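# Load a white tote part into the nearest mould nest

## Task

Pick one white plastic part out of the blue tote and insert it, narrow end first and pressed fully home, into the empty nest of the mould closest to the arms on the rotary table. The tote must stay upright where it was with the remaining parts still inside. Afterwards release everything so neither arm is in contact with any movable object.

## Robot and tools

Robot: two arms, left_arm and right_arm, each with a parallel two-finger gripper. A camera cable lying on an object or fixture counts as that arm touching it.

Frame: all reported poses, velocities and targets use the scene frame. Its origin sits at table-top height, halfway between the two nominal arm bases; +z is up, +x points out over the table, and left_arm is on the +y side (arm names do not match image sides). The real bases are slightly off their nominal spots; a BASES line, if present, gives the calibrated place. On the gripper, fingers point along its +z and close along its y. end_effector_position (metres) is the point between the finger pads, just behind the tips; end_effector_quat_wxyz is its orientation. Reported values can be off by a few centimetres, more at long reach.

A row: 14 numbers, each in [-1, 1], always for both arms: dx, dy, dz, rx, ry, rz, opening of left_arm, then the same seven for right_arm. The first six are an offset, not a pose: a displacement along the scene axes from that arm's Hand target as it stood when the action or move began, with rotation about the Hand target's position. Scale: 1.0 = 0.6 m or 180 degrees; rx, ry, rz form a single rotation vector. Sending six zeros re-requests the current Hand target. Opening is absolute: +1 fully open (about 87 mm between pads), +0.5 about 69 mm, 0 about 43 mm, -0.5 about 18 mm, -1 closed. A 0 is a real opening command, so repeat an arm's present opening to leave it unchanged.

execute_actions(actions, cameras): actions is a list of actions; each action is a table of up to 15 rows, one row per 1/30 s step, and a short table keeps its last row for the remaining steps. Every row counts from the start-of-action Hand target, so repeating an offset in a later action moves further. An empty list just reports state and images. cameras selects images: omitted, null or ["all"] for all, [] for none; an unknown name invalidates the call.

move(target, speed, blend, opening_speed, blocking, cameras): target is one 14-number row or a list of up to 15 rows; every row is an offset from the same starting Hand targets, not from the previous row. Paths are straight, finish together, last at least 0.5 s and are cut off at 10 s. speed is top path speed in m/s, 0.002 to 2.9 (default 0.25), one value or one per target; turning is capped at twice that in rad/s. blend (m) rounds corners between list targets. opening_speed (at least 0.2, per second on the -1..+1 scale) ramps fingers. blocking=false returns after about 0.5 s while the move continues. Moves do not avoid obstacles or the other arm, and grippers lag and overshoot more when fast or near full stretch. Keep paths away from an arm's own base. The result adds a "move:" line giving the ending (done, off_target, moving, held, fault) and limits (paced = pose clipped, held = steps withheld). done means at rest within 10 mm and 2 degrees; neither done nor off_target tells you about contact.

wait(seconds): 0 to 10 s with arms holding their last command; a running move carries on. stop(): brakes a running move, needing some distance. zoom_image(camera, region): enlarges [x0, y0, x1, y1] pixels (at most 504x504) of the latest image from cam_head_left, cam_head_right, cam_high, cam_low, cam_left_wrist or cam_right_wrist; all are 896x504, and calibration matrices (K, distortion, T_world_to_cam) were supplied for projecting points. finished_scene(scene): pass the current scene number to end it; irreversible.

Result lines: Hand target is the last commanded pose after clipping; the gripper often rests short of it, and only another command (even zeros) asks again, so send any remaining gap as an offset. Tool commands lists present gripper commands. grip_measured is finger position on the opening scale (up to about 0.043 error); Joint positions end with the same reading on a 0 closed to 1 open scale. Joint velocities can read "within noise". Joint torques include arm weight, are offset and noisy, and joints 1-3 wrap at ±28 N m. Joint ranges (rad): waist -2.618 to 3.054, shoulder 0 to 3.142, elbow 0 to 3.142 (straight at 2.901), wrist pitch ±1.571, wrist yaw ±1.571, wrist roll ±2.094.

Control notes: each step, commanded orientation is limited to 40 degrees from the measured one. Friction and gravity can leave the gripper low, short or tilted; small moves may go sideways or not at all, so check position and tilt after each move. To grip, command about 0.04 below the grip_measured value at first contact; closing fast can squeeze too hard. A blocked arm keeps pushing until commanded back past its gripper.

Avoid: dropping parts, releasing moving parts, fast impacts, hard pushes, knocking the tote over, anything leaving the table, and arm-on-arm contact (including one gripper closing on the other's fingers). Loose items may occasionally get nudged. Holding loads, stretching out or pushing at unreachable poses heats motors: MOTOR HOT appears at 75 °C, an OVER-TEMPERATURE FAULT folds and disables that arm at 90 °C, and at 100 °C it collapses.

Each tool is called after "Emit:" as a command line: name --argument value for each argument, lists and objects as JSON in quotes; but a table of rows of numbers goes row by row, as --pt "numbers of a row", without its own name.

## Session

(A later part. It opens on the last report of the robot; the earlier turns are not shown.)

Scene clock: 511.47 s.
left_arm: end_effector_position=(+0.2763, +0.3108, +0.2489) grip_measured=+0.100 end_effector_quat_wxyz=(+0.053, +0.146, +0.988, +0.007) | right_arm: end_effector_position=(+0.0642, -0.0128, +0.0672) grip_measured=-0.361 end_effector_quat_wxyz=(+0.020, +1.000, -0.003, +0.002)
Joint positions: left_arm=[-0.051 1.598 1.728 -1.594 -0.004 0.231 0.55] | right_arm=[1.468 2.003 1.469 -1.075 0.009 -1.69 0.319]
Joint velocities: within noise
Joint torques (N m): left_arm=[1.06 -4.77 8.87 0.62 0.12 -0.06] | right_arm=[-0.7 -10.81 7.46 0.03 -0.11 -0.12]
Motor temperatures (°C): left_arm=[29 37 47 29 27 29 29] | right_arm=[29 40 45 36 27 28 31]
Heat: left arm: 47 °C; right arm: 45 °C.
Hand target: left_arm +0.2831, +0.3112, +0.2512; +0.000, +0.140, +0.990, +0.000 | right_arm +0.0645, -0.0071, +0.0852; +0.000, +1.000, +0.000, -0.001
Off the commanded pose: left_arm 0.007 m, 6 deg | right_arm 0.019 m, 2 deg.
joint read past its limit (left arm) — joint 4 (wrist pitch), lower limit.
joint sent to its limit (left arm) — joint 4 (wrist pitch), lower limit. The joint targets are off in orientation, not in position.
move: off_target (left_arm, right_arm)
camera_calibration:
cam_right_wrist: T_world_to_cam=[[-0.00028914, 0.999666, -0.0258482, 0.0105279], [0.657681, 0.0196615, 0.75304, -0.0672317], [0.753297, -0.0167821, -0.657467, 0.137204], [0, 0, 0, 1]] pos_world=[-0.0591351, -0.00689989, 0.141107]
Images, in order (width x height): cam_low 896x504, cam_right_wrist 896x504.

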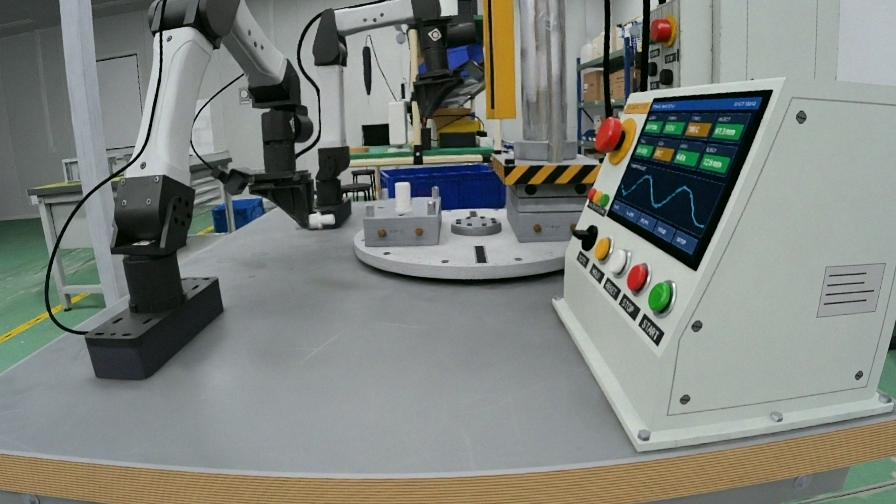

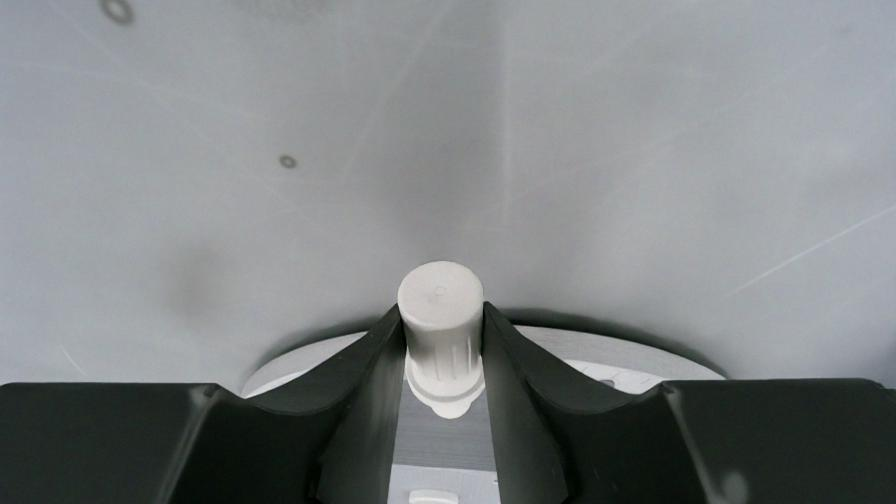

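Emit:
move --pt "0 0 0 0 0 0 0.1 0 0 0.308 0 0 0 -0.5" --pt "0 0 0 0 0 0 0.1 0.159 -0.155 0.308 0.1631 0.2125 -0.3937 -0.5" --pt "0 0 0 0 0 0 0.1 0.309 0.1035 0.292 0.6426 0.1721 -0.5887 -0.5" --speed 0.3

Emit:
zoom_image --camera "cam_low" --region '[340, 60, 520, 260]'

Scene clock: 532.20 s.
left_arm: end_effector_position=(+0.2763, +0.3108, +0.2489) grip_measured=+0.100 end_effector_quat_wxyz=(+0.053, +0.146, +0.988, +0.007) | right_arm: end_effector_position=(+0.2479, +0.0489, +0.2482) grip_measured=-0.360 end_effector_quat_wxyz=(+0.702, -0.187, +0.662, +0.183)
Joint positions: left_arm=[-0.051 1.598 1.728 -1.594 -0.004 0.231 0.55] | right_arm=[1.249 1.743 0.94 0.872 0.693 -0.064 0.32]
Joint velocities: within noise
Joint torques (N m): left_arm=[1.06 -4.77 8.94 0.63 0.11 -0.06] | right_arm=[0.03 -5.59 8.87 2.4 0.13 -0.1]
Motor temperatures (°C): left_arm=[29 37 47 29 27 29 29] | right_arm=[29 43 46 36 27 28 31]
Heat: left arm: 47 °C; right arm: 46 °C.
Hand target: left_arm +0.2831, +0.3112, +0.2512; +0.000, +0.140, +0.990, +0.000 | right_arm +0.2501, +0.0549, +0.2604; +0.713, -0.174, +0.652, +0.190
Off the commanded pose: left_arm 0.007 m, 6 deg | right_arm 0.014 m, 2 deg.
joint read past its limit (left arm) — joint 4 (wrist pitch), lower limit.
joint sent to its limit (left arm) — joint 4 (wrist pitch), lower limit. The joint targets are off in orientation, not in position.
move: off_target (left_arm, right_arm)
camera_calibration:
cam_left_wrist: T_world_to_cam=[[-0.283312, -0.958811, -0.0204171, 0.37803], [-0.687607, 0.188243, 0.701257, -0.0213382], [-0.66853, 0.212713, -0.712616, 0.430869], [0, 0, 0, 1]] pos_world=[0.380477, 0.274824, 0.329726]
cam_right_wrist: T_world_to_cam=[[0.493209, -0.869511, 0.0263641, -0.0903073], [-0.611967, -0.368343, -0.699871, 0.368818], [0.618257, 0.329049, -0.713782, 0.14932], [0, 0, 0, 1]] pos_world=[0.177926, 0.00819475, 0.367088]

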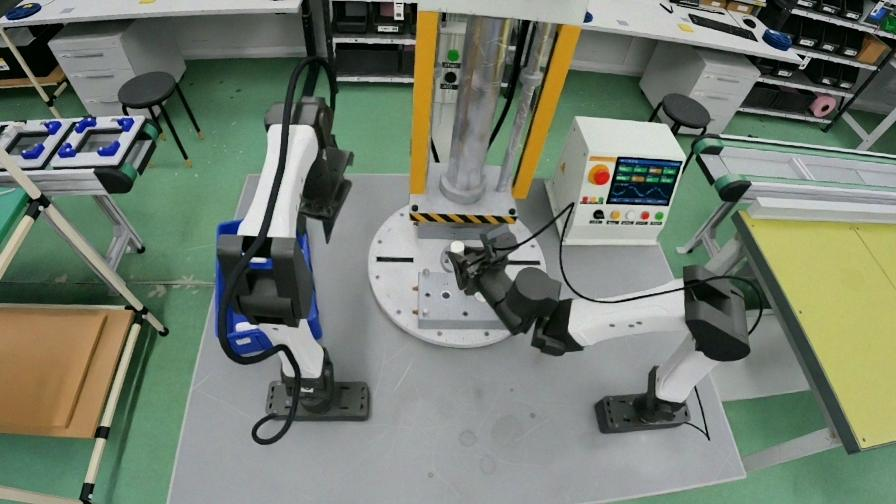

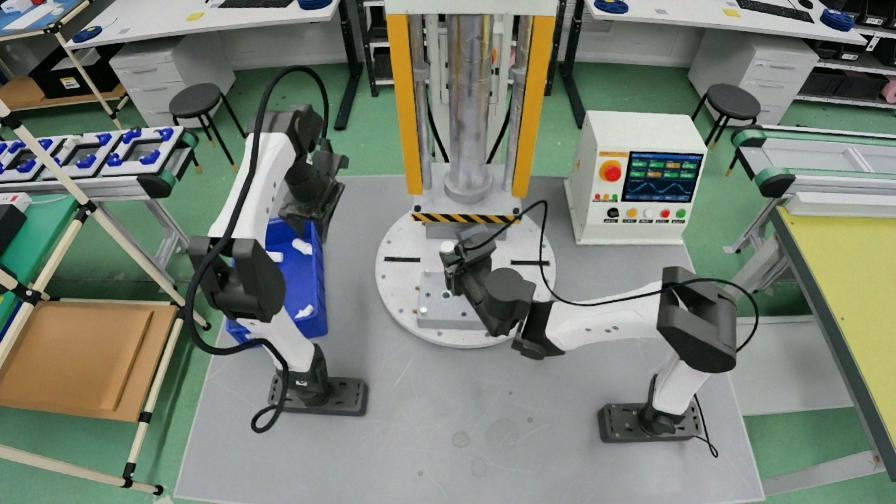

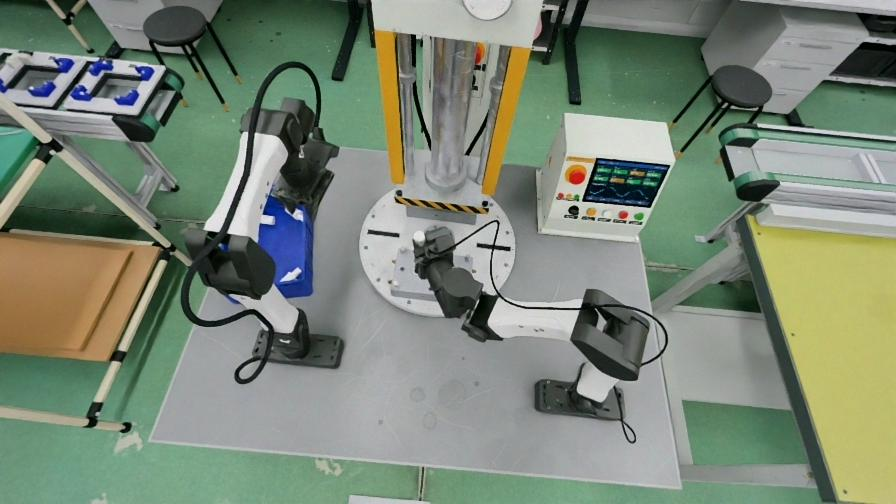

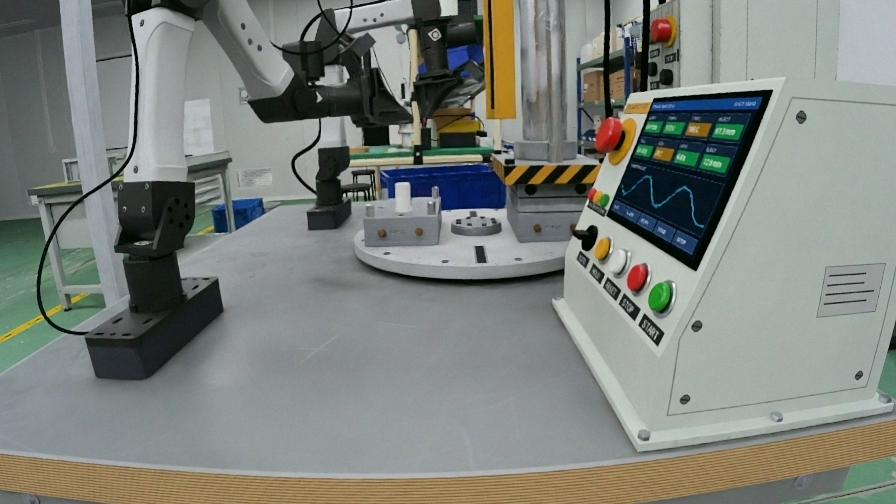

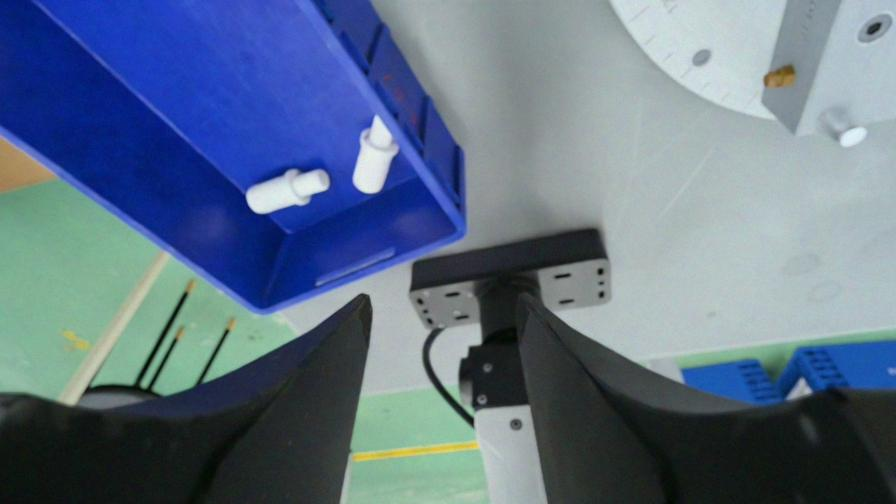

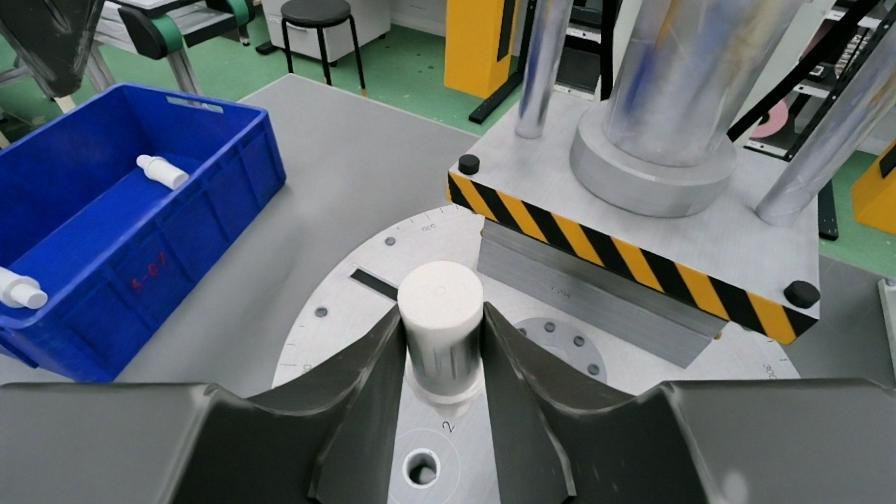

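Scaled by 2.520 from the camera's 896x504 image, which has a finer 1280x720 frame.

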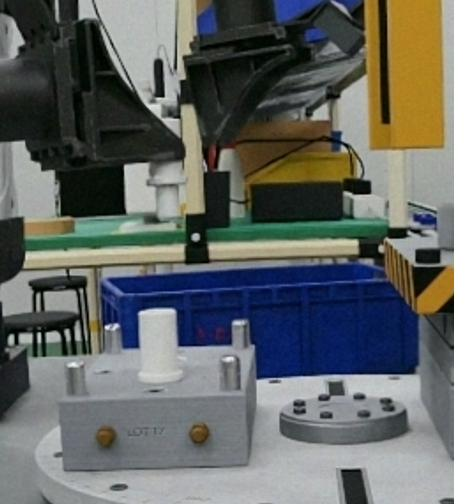

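Emit:
move --target '[0,0,0,0,0,0,0.1, 0.008,0.0185,-0.145,0,0,0,-0.5]' --speed 0.12 --cameras '["cam_right_wrist","cam_low","cam_head_left"]'

Emit:
zoom_image --camera "cam_low" --region '[370, 130, 450, 230]'

Emit:
zoom_image --camera "cam_right_wrist" --region '[360, 340, 530, 504]'

Scene clock: 545.80 s.
left_arm: end_effector_position=(+0.2763, +0.3108, +0.2489) grip_measured=+0.100 end_effector_quat_wxyz=(+0.053, +0.146, +0.988, +0.007) | right_arm: end_effector_position=(+0.2544, +0.0665, +0.1742) grip_measured=-0.360 end_effector_quat_wxyz=(+0.708, -0.178, +0.656, +0.191)
Joint positions: left_arm=[-0.051 1.598 1.728 -1.594 -0.004 0.231 0.55] | right_arm=[1.249 2.018 0.906 1.211 0.694 -0.065 0.32]
Joint velocities: within noise
Joint torques (N m): left_arm=[1.06 -4.75 8.88 0.63 0.11 -0.05] | right_arm=[-0.23 -6.64 4.97 2.37 0.1 -0.1]
Motor temperatures (°C): left_arm=[29 37 47 29 27 29 29] | right_arm=[29 41 46 40 27 28 32]
Heat: left arm: 47 °C; right arm: 46 °C.
Hand target: left_arm +0.2831, +0.3112, +0.2512; +0.000, +0.140, +0.990, +0.000 | right_arm +0.2549, +0.0660, +0.1734; +0.713, -0.174, +0.652, +0.190
Off the commanded pose: left_arm 0.007 m, 6 deg | right_arm 0.001 m, 1 deg.
joint read past its limit (left arm) — joint 4 (wrist pitch), lower limit.
joint sent to its limit (left arm) — joint 4 (wrist pitch), lower limit. The joint targets are off in orientation, not in position.
move: off_target (left_arm)
camera_calibration:
cam_right_wrist: T_world_to_cam=[[0.492307, -0.870392, 0.00716997, -0.0726417], [-0.604717, -0.347939, -0.716419, 0.32707], [0.62606, 0.348362, -0.697634, 0.0807229], [0, 0, 0, 1]] pos_world=[0.183009, 0.0224526, 0.291155]
Images, in order (width x height): cam_head_left 896x504, cam_low 896x504, cam_right_wrist 896x504.

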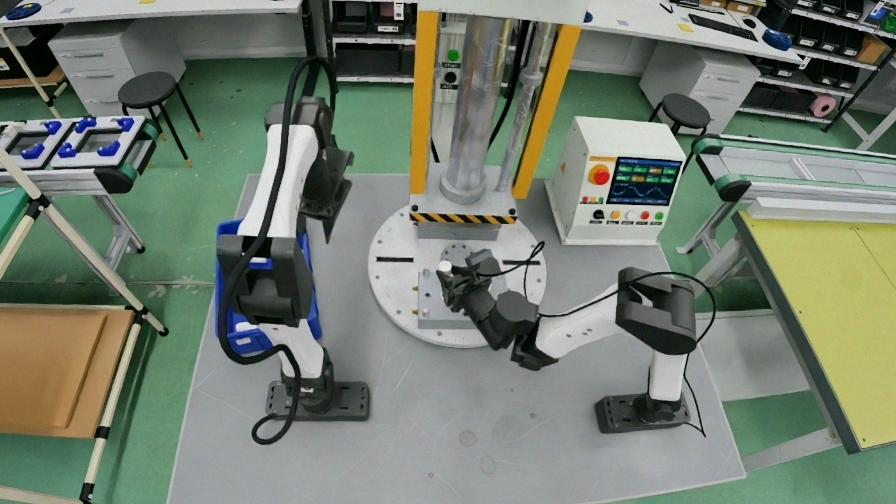

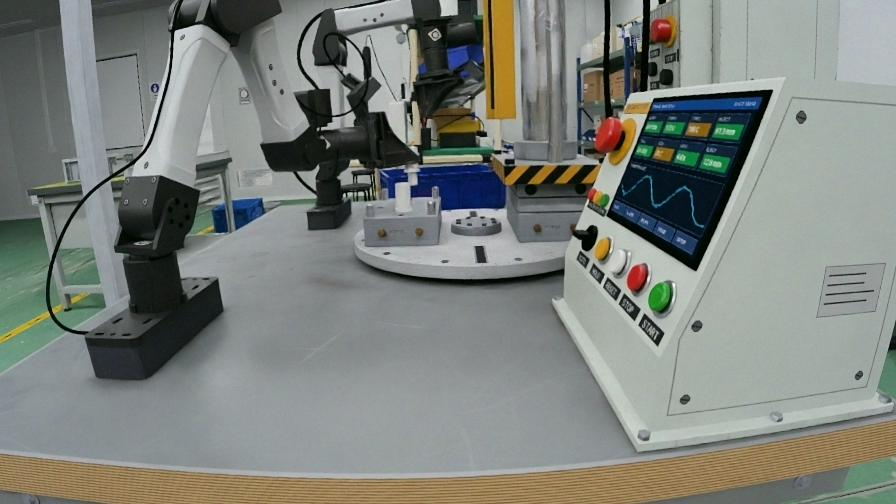

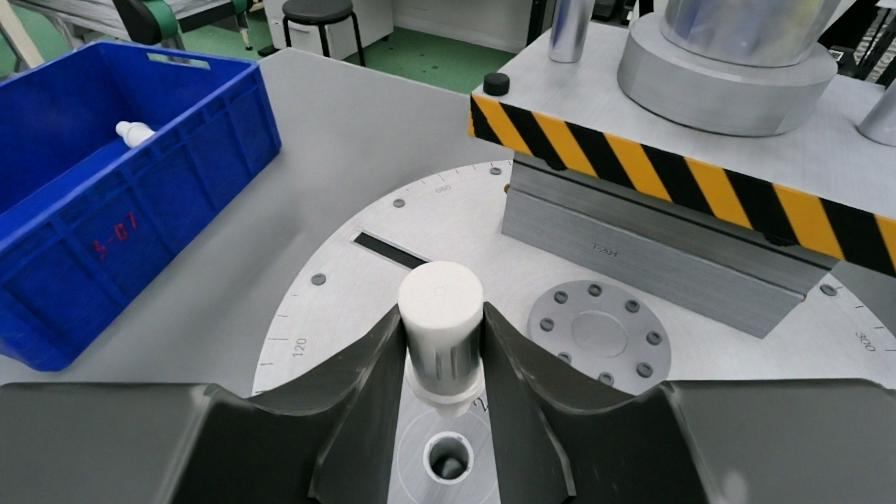

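Scaled by 5.040 from the camera's 896x504 image, which has a finer 1280x720 frame.

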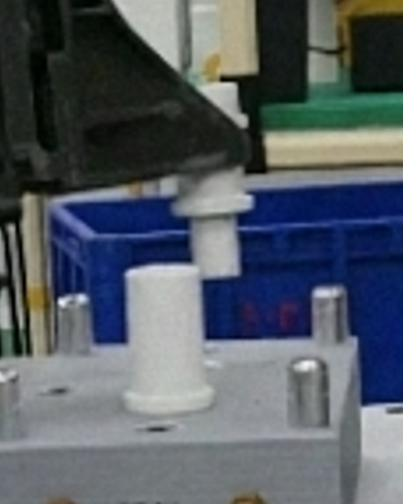

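Scaled by 2.965 from the camera's 896x504 image, which has a finer 1280x720 frame.

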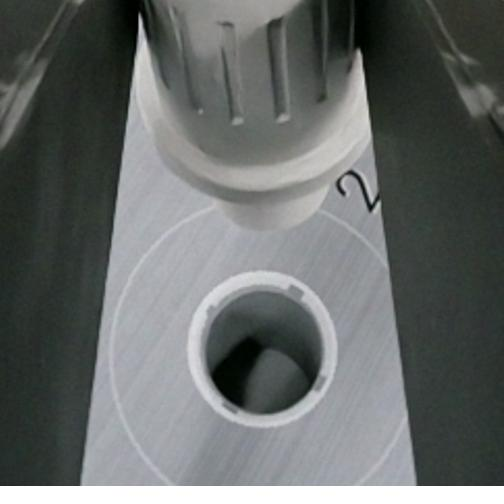

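Emit:
move --target '[0,0,0,0,0,0,0.1, -0.0133,-0.007,-0.04,0.0097,0.0056,0,-0.5]' --speed 0.06 --cameras '["cam_right_wrist","cam_low"]'

Emit:
zoom_image --camera "cam_low" --region '[370, 130, 450, 230]'

Emit:
zoom_image --camera "cam_right_wrist" --region '[360, 340, 530, 504]'

Scene clock: 577.63 s.
left_arm: end_effector_position=(+0.2763, +0.3108, +0.2489) grip_measured=+0.100 end_effector_quat_wxyz=(+0.053, +0.146, +0.988, +0.007) | right_arm: end_effector_position=(+0.2484, +0.0619, +0.1518) grip_measured=-0.360 end_effector_quat_wxyz=(+0.708, -0.172, +0.656, +0.196)
Joint positions: left_arm=[-0.051 1.598 1.728 -1.594 -0.004 0.231 0.55] | right_arm=[1.261 2.08 0.864 1.32 0.709 -0.054 0.32]
Joint velocities: within noise
Joint torques (N m): left_arm=[1.06 -4.75 8.88 0.63 0.11 -0.06] | right_arm=[0.18 -6.54 4.33 2.38 0.16 0.09]
Motor temperatures (°C): left_arm=[29 36 48 29 27 29 28] | right_arm=[29 41 44 42 27 28 32]
Heat: left arm: 48 °C; right arm: 44 °C.
Hand target: left_arm +0.2831, +0.3112, +0.2512; +0.000, +0.140, +0.990, +0.000 | right_arm +0.2469, +0.0619, +0.1495; +0.710, -0.162, +0.655, +0.202
Off the commanded pose: left_arm 0.007 m, 6 deg | right_arm 0.003 m, 1 deg.
joint read past its limit (left arm) — joint 4 (wrist pitch), lower limit.
joint sent to its limit (left arm) — joint 4 (wrist pitch), lower limit. The joint targets are off in orientation, not in position.
move: off_target (left_arm)
camera_calibration:
cam_right_wrist: T_world_to_cam=[[0.490111, -0.871618, -0.00850157, -0.0705738], [-0.609308, -0.335607, -0.718409, 0.306446], [0.623326, 0.357281, -0.695569, 0.0702625], [0, 0, 0, 1]] pos_world=[0.177513, 0.0162287, 0.268426]
Images, in order (width x height): cam_low 896x504, cam_right_wrist 896x504.

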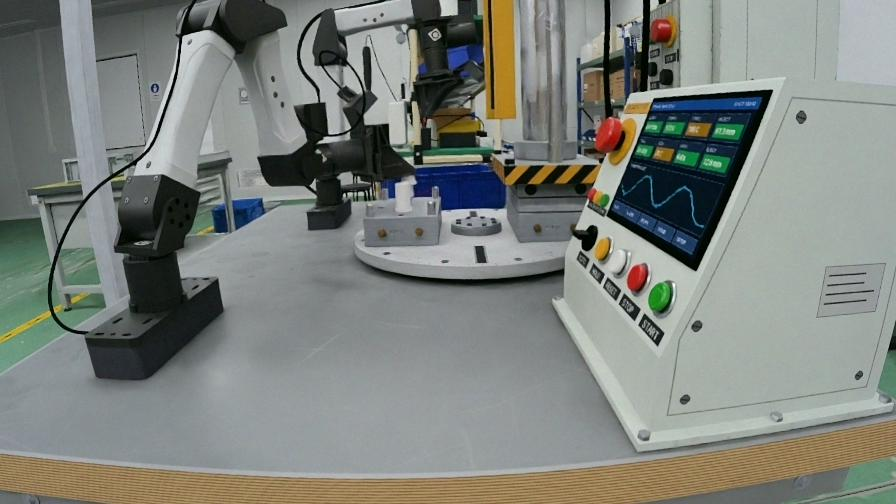

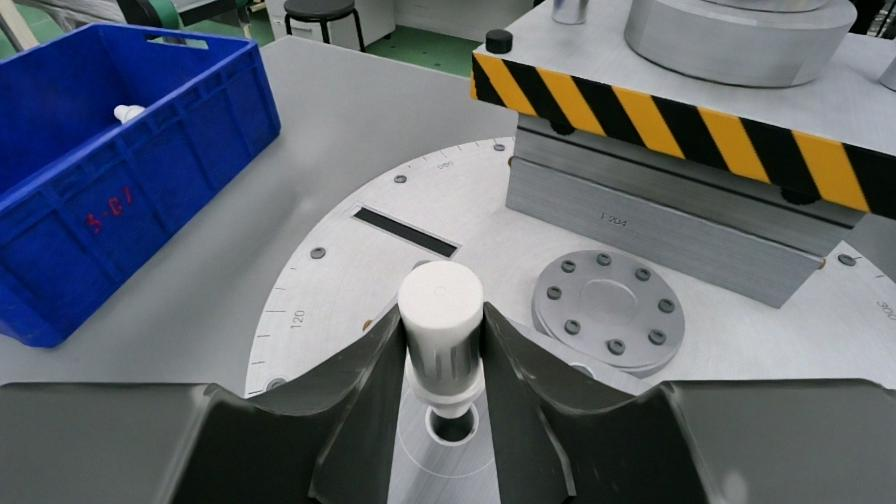

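Scaled by 5.040 from the camera's 896x504 image, which has a finer 1280x720 frame.

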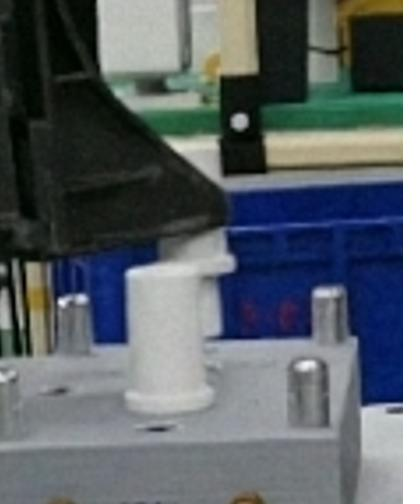

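Scaled by 2.965 from the camera's 896x504 image, which has a finer 1280x720 frame.

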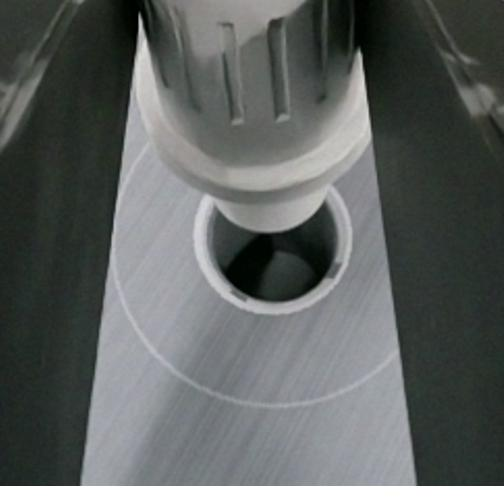

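Emit:
move --target '[0,0,0,0,0,0,0.1, 0.0005,-0.0025,-0.027,0.005,0.003,0,-0.5]' --speed 0.05 --cameras '["cam_right_wrist","cam_low"]'

Emit:
zoom_image --camera "cam_low" --region '[370, 130, 450, 230]'

Emit:
zoom_image --camera "cam_right_wrist" --region '[360, 340, 530, 504]'

Scene clock: 595.73 s.
left_arm: end_effector_position=(+0.2763, +0.3108, +0.2489) grip_measured=+0.100 end_effector_quat_wxyz=(+0.053, +0.146, +0.988, +0.007) | right_arm: end_effector_position=(+0.2480, +0.0622, +0.1406) grip_measured=-0.360 end_effector_quat_wxyz=(+0.710, -0.160, +0.654, +0.207)
Joint positions: left_arm=[-0.051 1.598 1.728 -1.594 -0.004 0.231 0.55] | right_arm=[1.261 2.132 0.858 1.397 0.709 -0.036 0.32]
Joint velocities: within noise
Joint torques (N m): left_arm=[1.02 -4.75 8.91 0.63 0.11 -0.06] | right_arm=[-0.1 -6.5 3.62 2.26 0.13 0.14]
Motor temperatures (°C): left_arm=[29 36 48 29 27 29 28] | right_arm=[29 42 43 43 27 28 32]
Heat: left arm: 48 °C; right arm: 43 °C.
Hand target: left_arm +0.2831, +0.3112, +0.2512; +0.000, +0.140, +0.990, +0.000 | right_arm +0.2472, +0.0603, +0.1331; +0.708, -0.155, +0.657, +0.207
Off the commanded pose: left_arm 0.007 m, 6 deg | right_arm 0.008 m, 1 deg.
joint read past its limit (left arm) — joint 4 (wrist pitch), lower limit.
joint sent to its limit (left arm) — joint 4 (wrist pitch), lower limit. The joint targets are off in orientation, not in position.
move: off_target (left_arm)
camera_calibration:
cam_right_wrist: T_world_to_cam=[[0.490758, -0.870434, -0.0387503, -0.0660727], [-0.611463, -0.312383, -0.727, 0.298631], [0.620701, 0.380476, -0.685543, 0.0604292], [0, 0, 0, 1]] pos_world=[0.177519, 0.0127835, 0.255971]
Images, in order (width x height): cam_low 896x504, cam_right_wrist 896x504.

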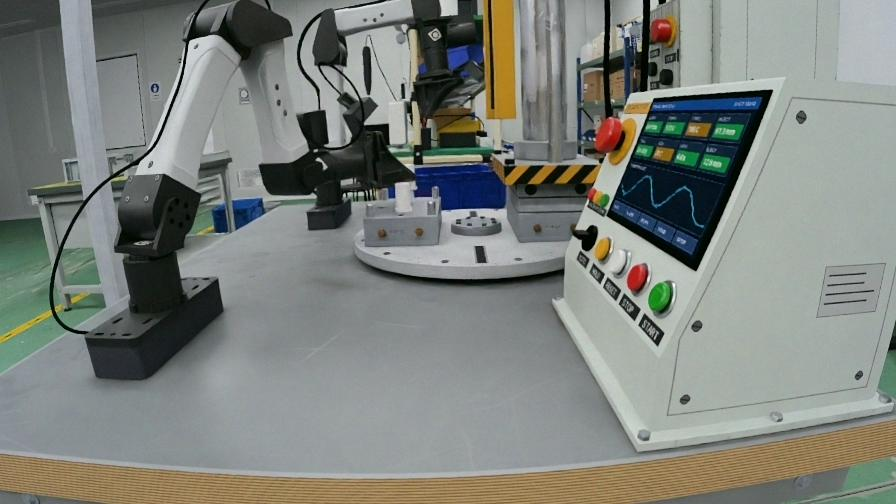

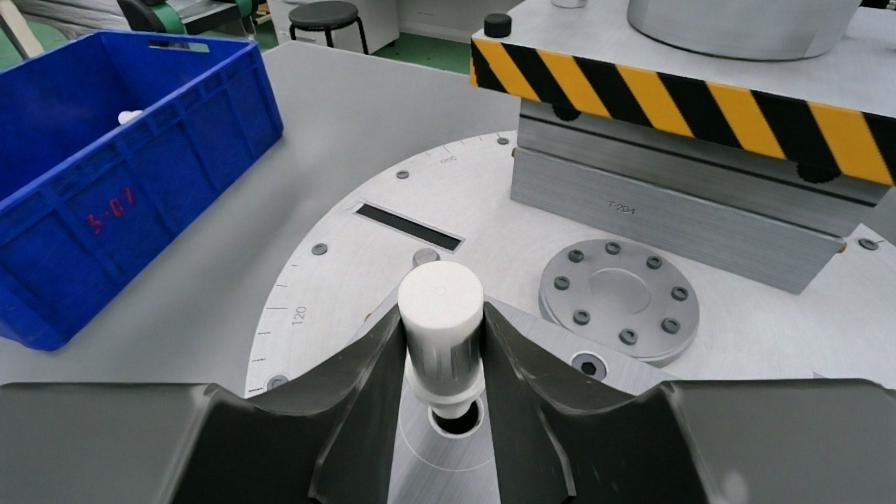

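Scaled by 5.040 from the camera's 896x504 image, which has a finer 1280x720 frame.

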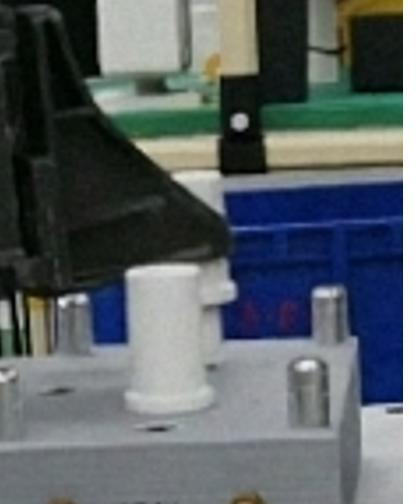

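Scaled by 2.965 from the camera's 896x504 image, which has a finer 1280x720 frame.

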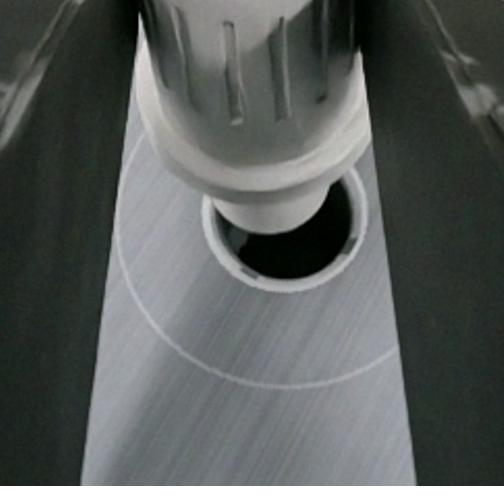

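Emit:
move --target '[0,0,0,0,0,0,0.1, -0.002,-0.005,-0.006,0,0,0,-0.5]' --speed 0.04 --cameras '["cam_right_wrist","cam_low"]'

Emit:
zoom_image --camera "cam_right_wrist" --region '[360, 340, 530, 504]'

Emit:
zoom_image --camera "cam_low" --region '[370, 130, 450, 230]'

Scene clock: 606.63 s.
left_arm: end_effector_position=(+0.2763, +0.3108, +0.2489) grip_measured=+0.100 end_effector_quat_wxyz=(+0.053, +0.146, +0.988, +0.007) | right_arm: end_effector_position=(+0.2471, +0.0598, +0.1403) grip_measured=-0.360 end_effector_quat_wxyz=(+0.712, -0.155, +0.652, +0.212)
Joint positions: left_arm=[-0.051 1.598 1.728 -1.594 -0.004 0.231 0.55] | right_arm=[1.261 2.137 0.845 1.428 0.709 -0.033 0.32]
Joint velocities: within noise
Joint torques (N m): left_arm=[1.05 -4.75 8.88 0.64 0.11 -0.06] | right_arm=[-0.18 -6.24 3.36 2.13 0.1 0.09]
Motor temperatures (°C): left_arm=[29 36 48 29 27 29 28] | right_arm=[29 42 43 42 27 28 32]
Heat: left arm: 48 °C; right arm: 43 °C.
Hand target: left_arm +0.2831, +0.3112, +0.2512; +0.000, +0.140, +0.990, +0.000 | right_arm +0.2460, +0.0573, +0.1296; +0.708, -0.155, +0.657, +0.208
Off the commanded pose: left_arm 0.007 m, 6 deg | right_arm 0.011 m, 1 deg.
joint read past its limit (left arm) — joint 4 (wrist pitch), lower limit.
joint sent to its limit (left arm) — joint 4 (wrist pitch), lower limit. The joint targets are off in orientation, not in position.
move: off_target (left_arm, right_arm)
camera_calibration:
cam_right_wrist: T_world_to_cam=[[0.491159, -0.86966, -0.0495324, -0.0664502], [-0.609111, -0.302247, -0.733233, 0.296733], [0.622692, 0.390305, -0.678171, 0.0595249], [0, 0, 0, 1]] pos_world=[0.176315, 0.00866453, 0.254651]
Images, in order (width x height): cam_low 896x504, cam_right_wrist 896x504.

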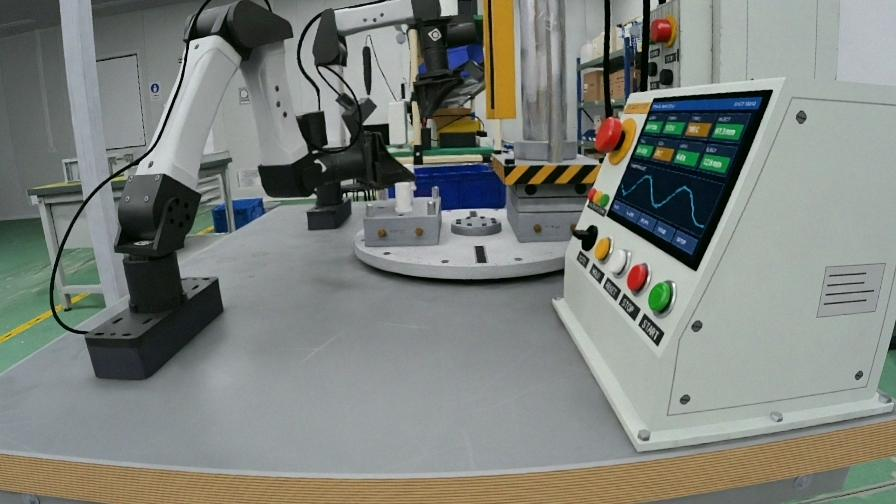

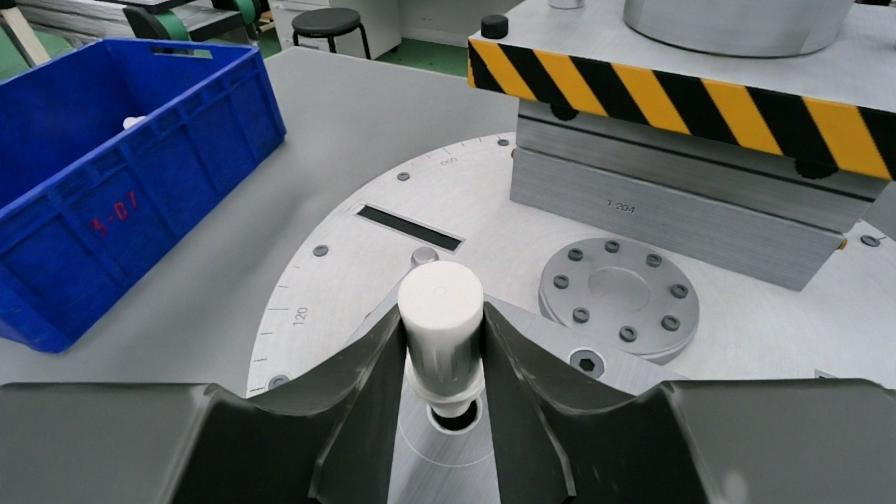

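Scaled by 2.965 from the camera's 896x504 image, which has a finer 1280x720 frame.

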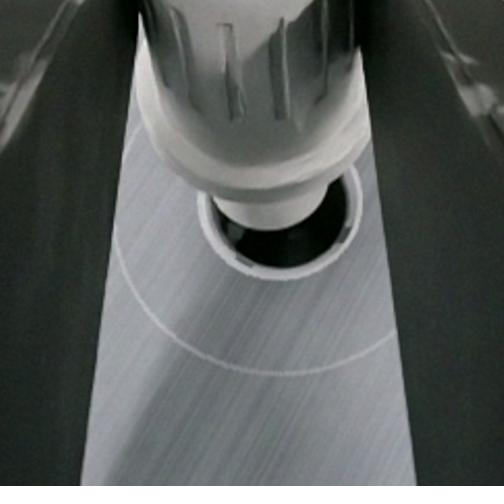

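Scaled by 5.040 from the camera's 896x504 image, which has a finer 1280x720 frame.

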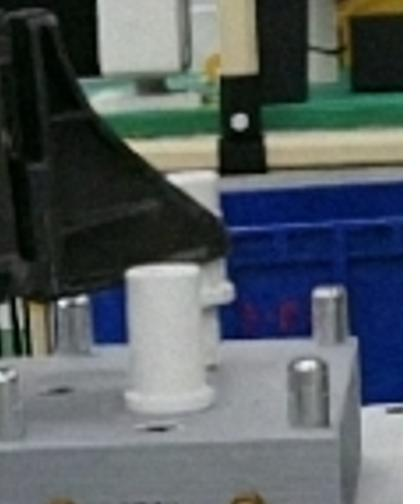

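Emit:
move --target '[0,0,0,0,0,0,0.1, 0.0,-0.003,-0.02,0,0,0,-0.5]' --speed 0.04 --cameras '["cam_right_wrist","cam_low"]'

Emit:
zoom_image --camera "cam_right_wrist" --region '[360, 340, 530, 504]'

Emit:
zoom_image --camera "cam_low" --region '[370, 130, 450, 230]'

Scene clock: 619.60 s.
left_arm: end_effector_position=(+0.2763, +0.3108, +0.2489) grip_measured=+0.100 end_effector_quat_wxyz=(+0.053, +0.146, +0.988, +0.007) | right_arm: end_effector_position=(+0.2471, +0.0600, +0.1396) grip_measured=-0.360 end_effector_quat_wxyz=(+0.719, -0.143, +0.642, +0.223)
Joint positions: left_arm=[-0.051 1.598 1.728 -1.594 -0.004 0.231 0.55] | right_arm=[1.261 2.172 0.845 1.505 0.709 -0.033 0.32]
Joint velocities: within noise
Joint torques (N m): left_arm=[1.03 -4.78 8.9 0.63 0.12 -0.06] | right_arm=[-0.32 -5.81 2.56 1.78 0.08 0.11]
Motor temperatures (°C): left_arm=[29 36 48 29 27 29 28] | right_arm=[29 42 42 41 27 28 32]
Heat: left arm: 48 °C; right arm: 42 °C.
Hand target: left_arm +0.2831, +0.3112, +0.2512; +0.000, +0.140, +0.990, +0.000 | right_arm +0.2460, +0.0555, +0.1177; +0.708, -0.155, +0.657, +0.208
Off the commanded pose: left_arm 0.007 m, 6 deg | right_arm 0.022 m, 3 deg.
joint read past its limit (left arm) — joint 4 (wrist pitch), lower limit.
joint sent to its limit (left arm) — joint 4 (wrist pitch), lower limit. The joint targets are off in orientation, not in position.
move: off_target (left_arm, right_arm)
camera_calibration:
cam_right_wrist: T_world_to_cam=[[0.492001, -0.867185, -0.0769739, -0.0628614], [-0.59894, -0.272988, -0.752827, 0.29478], [0.631827, 0.416494, -0.653702, 0.0517332], [0, 0, 0, 1]] pos_world=[0.174797, 0.00441238, 0.250898]
Images, in order (width x height): cam_low 896x504, cam_right_wrist 896x504.

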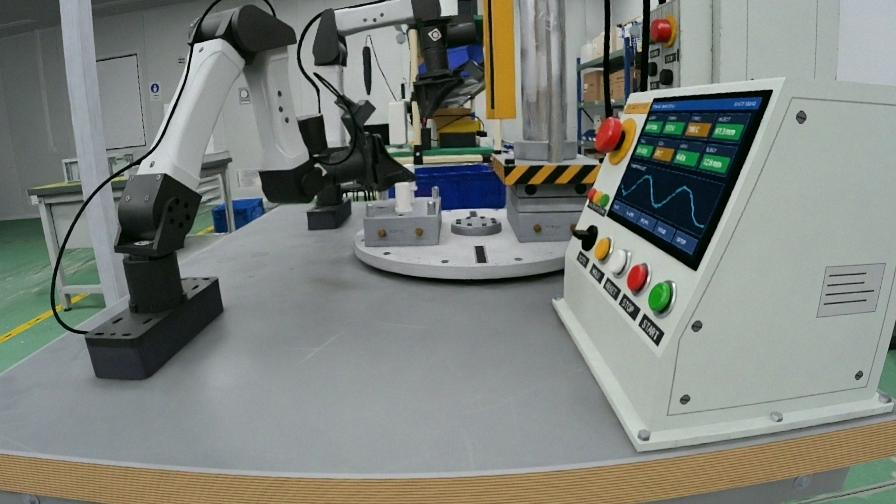

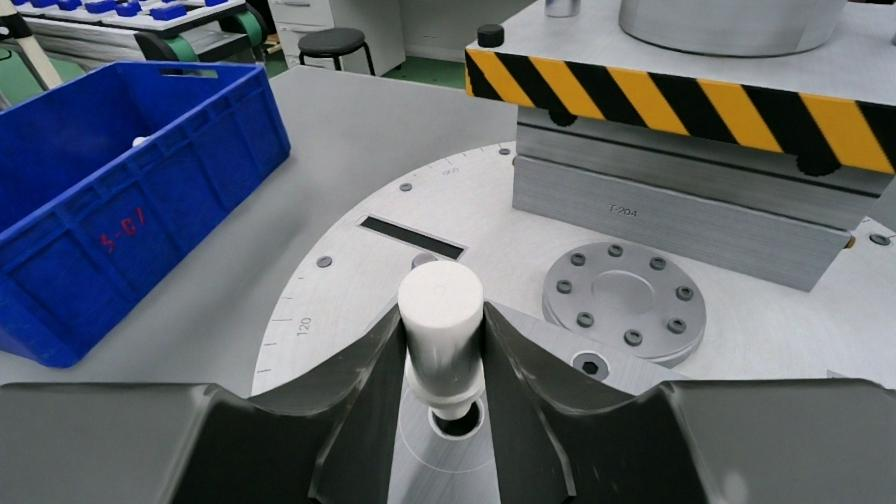

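Scaled by 2.965 from the camera's 896x504 image, which has a finer 1280x720 frame.

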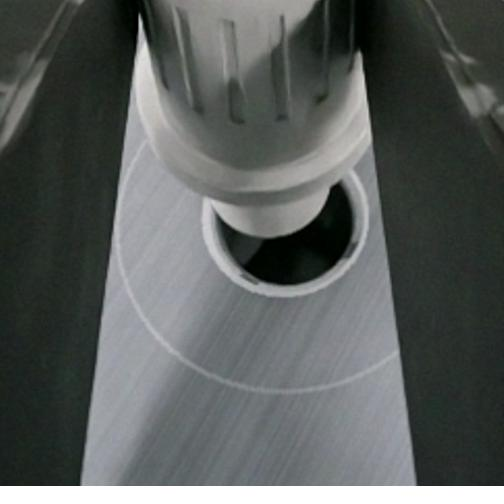

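Scaled by 5.040 from the camera's 896x504 image, which has a finer 1280x720 frame.

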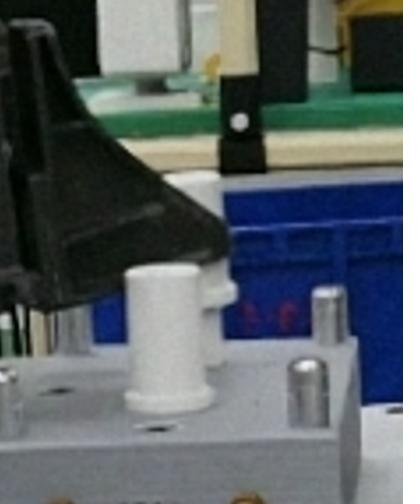

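Emit:
move --target '[0,0,0,0,0,0,0.1, -0.0025,-0.0008,0.052,0,0,0,-0.5]' --speed 0.05 --cameras '["cam_right_wrist"]'

Emit:
zoom_image --camera "cam_right_wrist" --region '[360, 340, 530, 504]'

Scene clock: 637.13 s.
left_arm: end_effector_position=(+0.2763, +0.3108, +0.2489) grip_measured=+0.100 end_effector_quat_wxyz=(+0.053, +0.146, +0.988, +0.007) | right_arm: end_effector_position=(+0.2457, +0.0568, +0.1349) grip_measured=-0.361 end_effector_quat_wxyz=(+0.705, -0.164, +0.659, +0.204)
Joint positions: left_arm=[-0.051 1.598 1.728 -1.594 -0.004 0.231 0.55] | right_arm=[1.261 2.124 0.832 1.393 0.709 -0.029 0.32]
Joint velocities: within noise
Joint torques (N m): left_arm=[1.06 -4.75 8.91 0.63 0.11 -0.06] | right_arm=[0.01 -10.92 3.7 1.8 0.13 0.06]
Motor temperatures (°C): left_arm=[29 36 48 29 27 29 28] | right_arm=[29 41 41 41 27 28 32]
Heat: left arm: 48 °C; right arm: 41 °C.
Hand target: left_arm +0.2831, +0.3112, +0.2512; +0.000, +0.140, +0.990, +0.000 | right_arm +0.2444, +0.0551, +0.1489; +0.708, -0.155, +0.657, +0.208
Off the commanded pose: left_arm 0.007 m, 6 deg | right_arm 0.014 m, 1 deg.
joint read past its limit (left arm) — joint 4 (wrist pitch), lower limit.
joint sent to its limit (left arm) — joint 4 (wrist pitch), lower limit. The joint targets are off in orientation, not in position.
move: off_target (left_arm, right_arm)
camera_calibration:
cam_right_wrist: T_world_to_cam=[[0.491208, -0.870498, -0.0307841, -0.0711286], [-0.61866, -0.323785, -0.715837, 0.292296], [0.613167, 0.37067, -0.697588, 0.0639896], [0, 0, 0, 1]] pos_world=[0.176535, 0.00900504, 0.251685]
Images, in order (width x height): cam_right_wrist 896x504.

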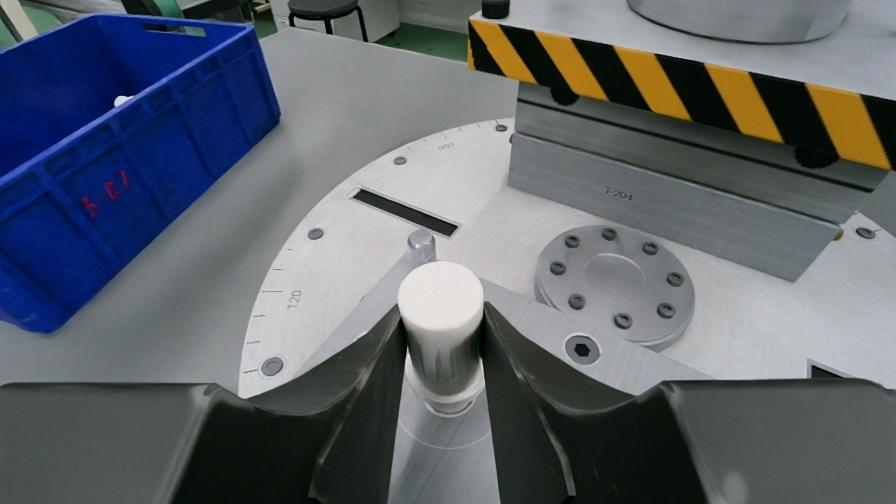

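Scaled by 2.965 from the camera's 896x504 image, which has a finer 1280x720 frame.

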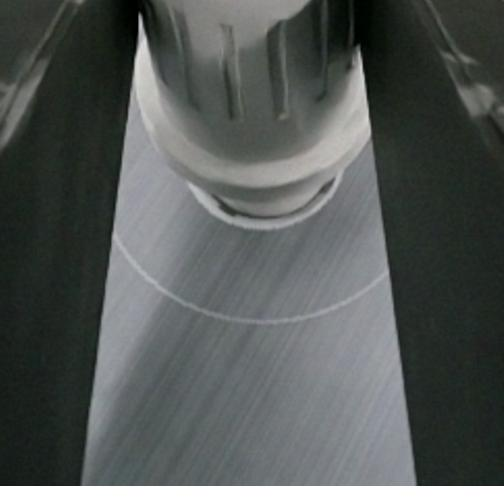

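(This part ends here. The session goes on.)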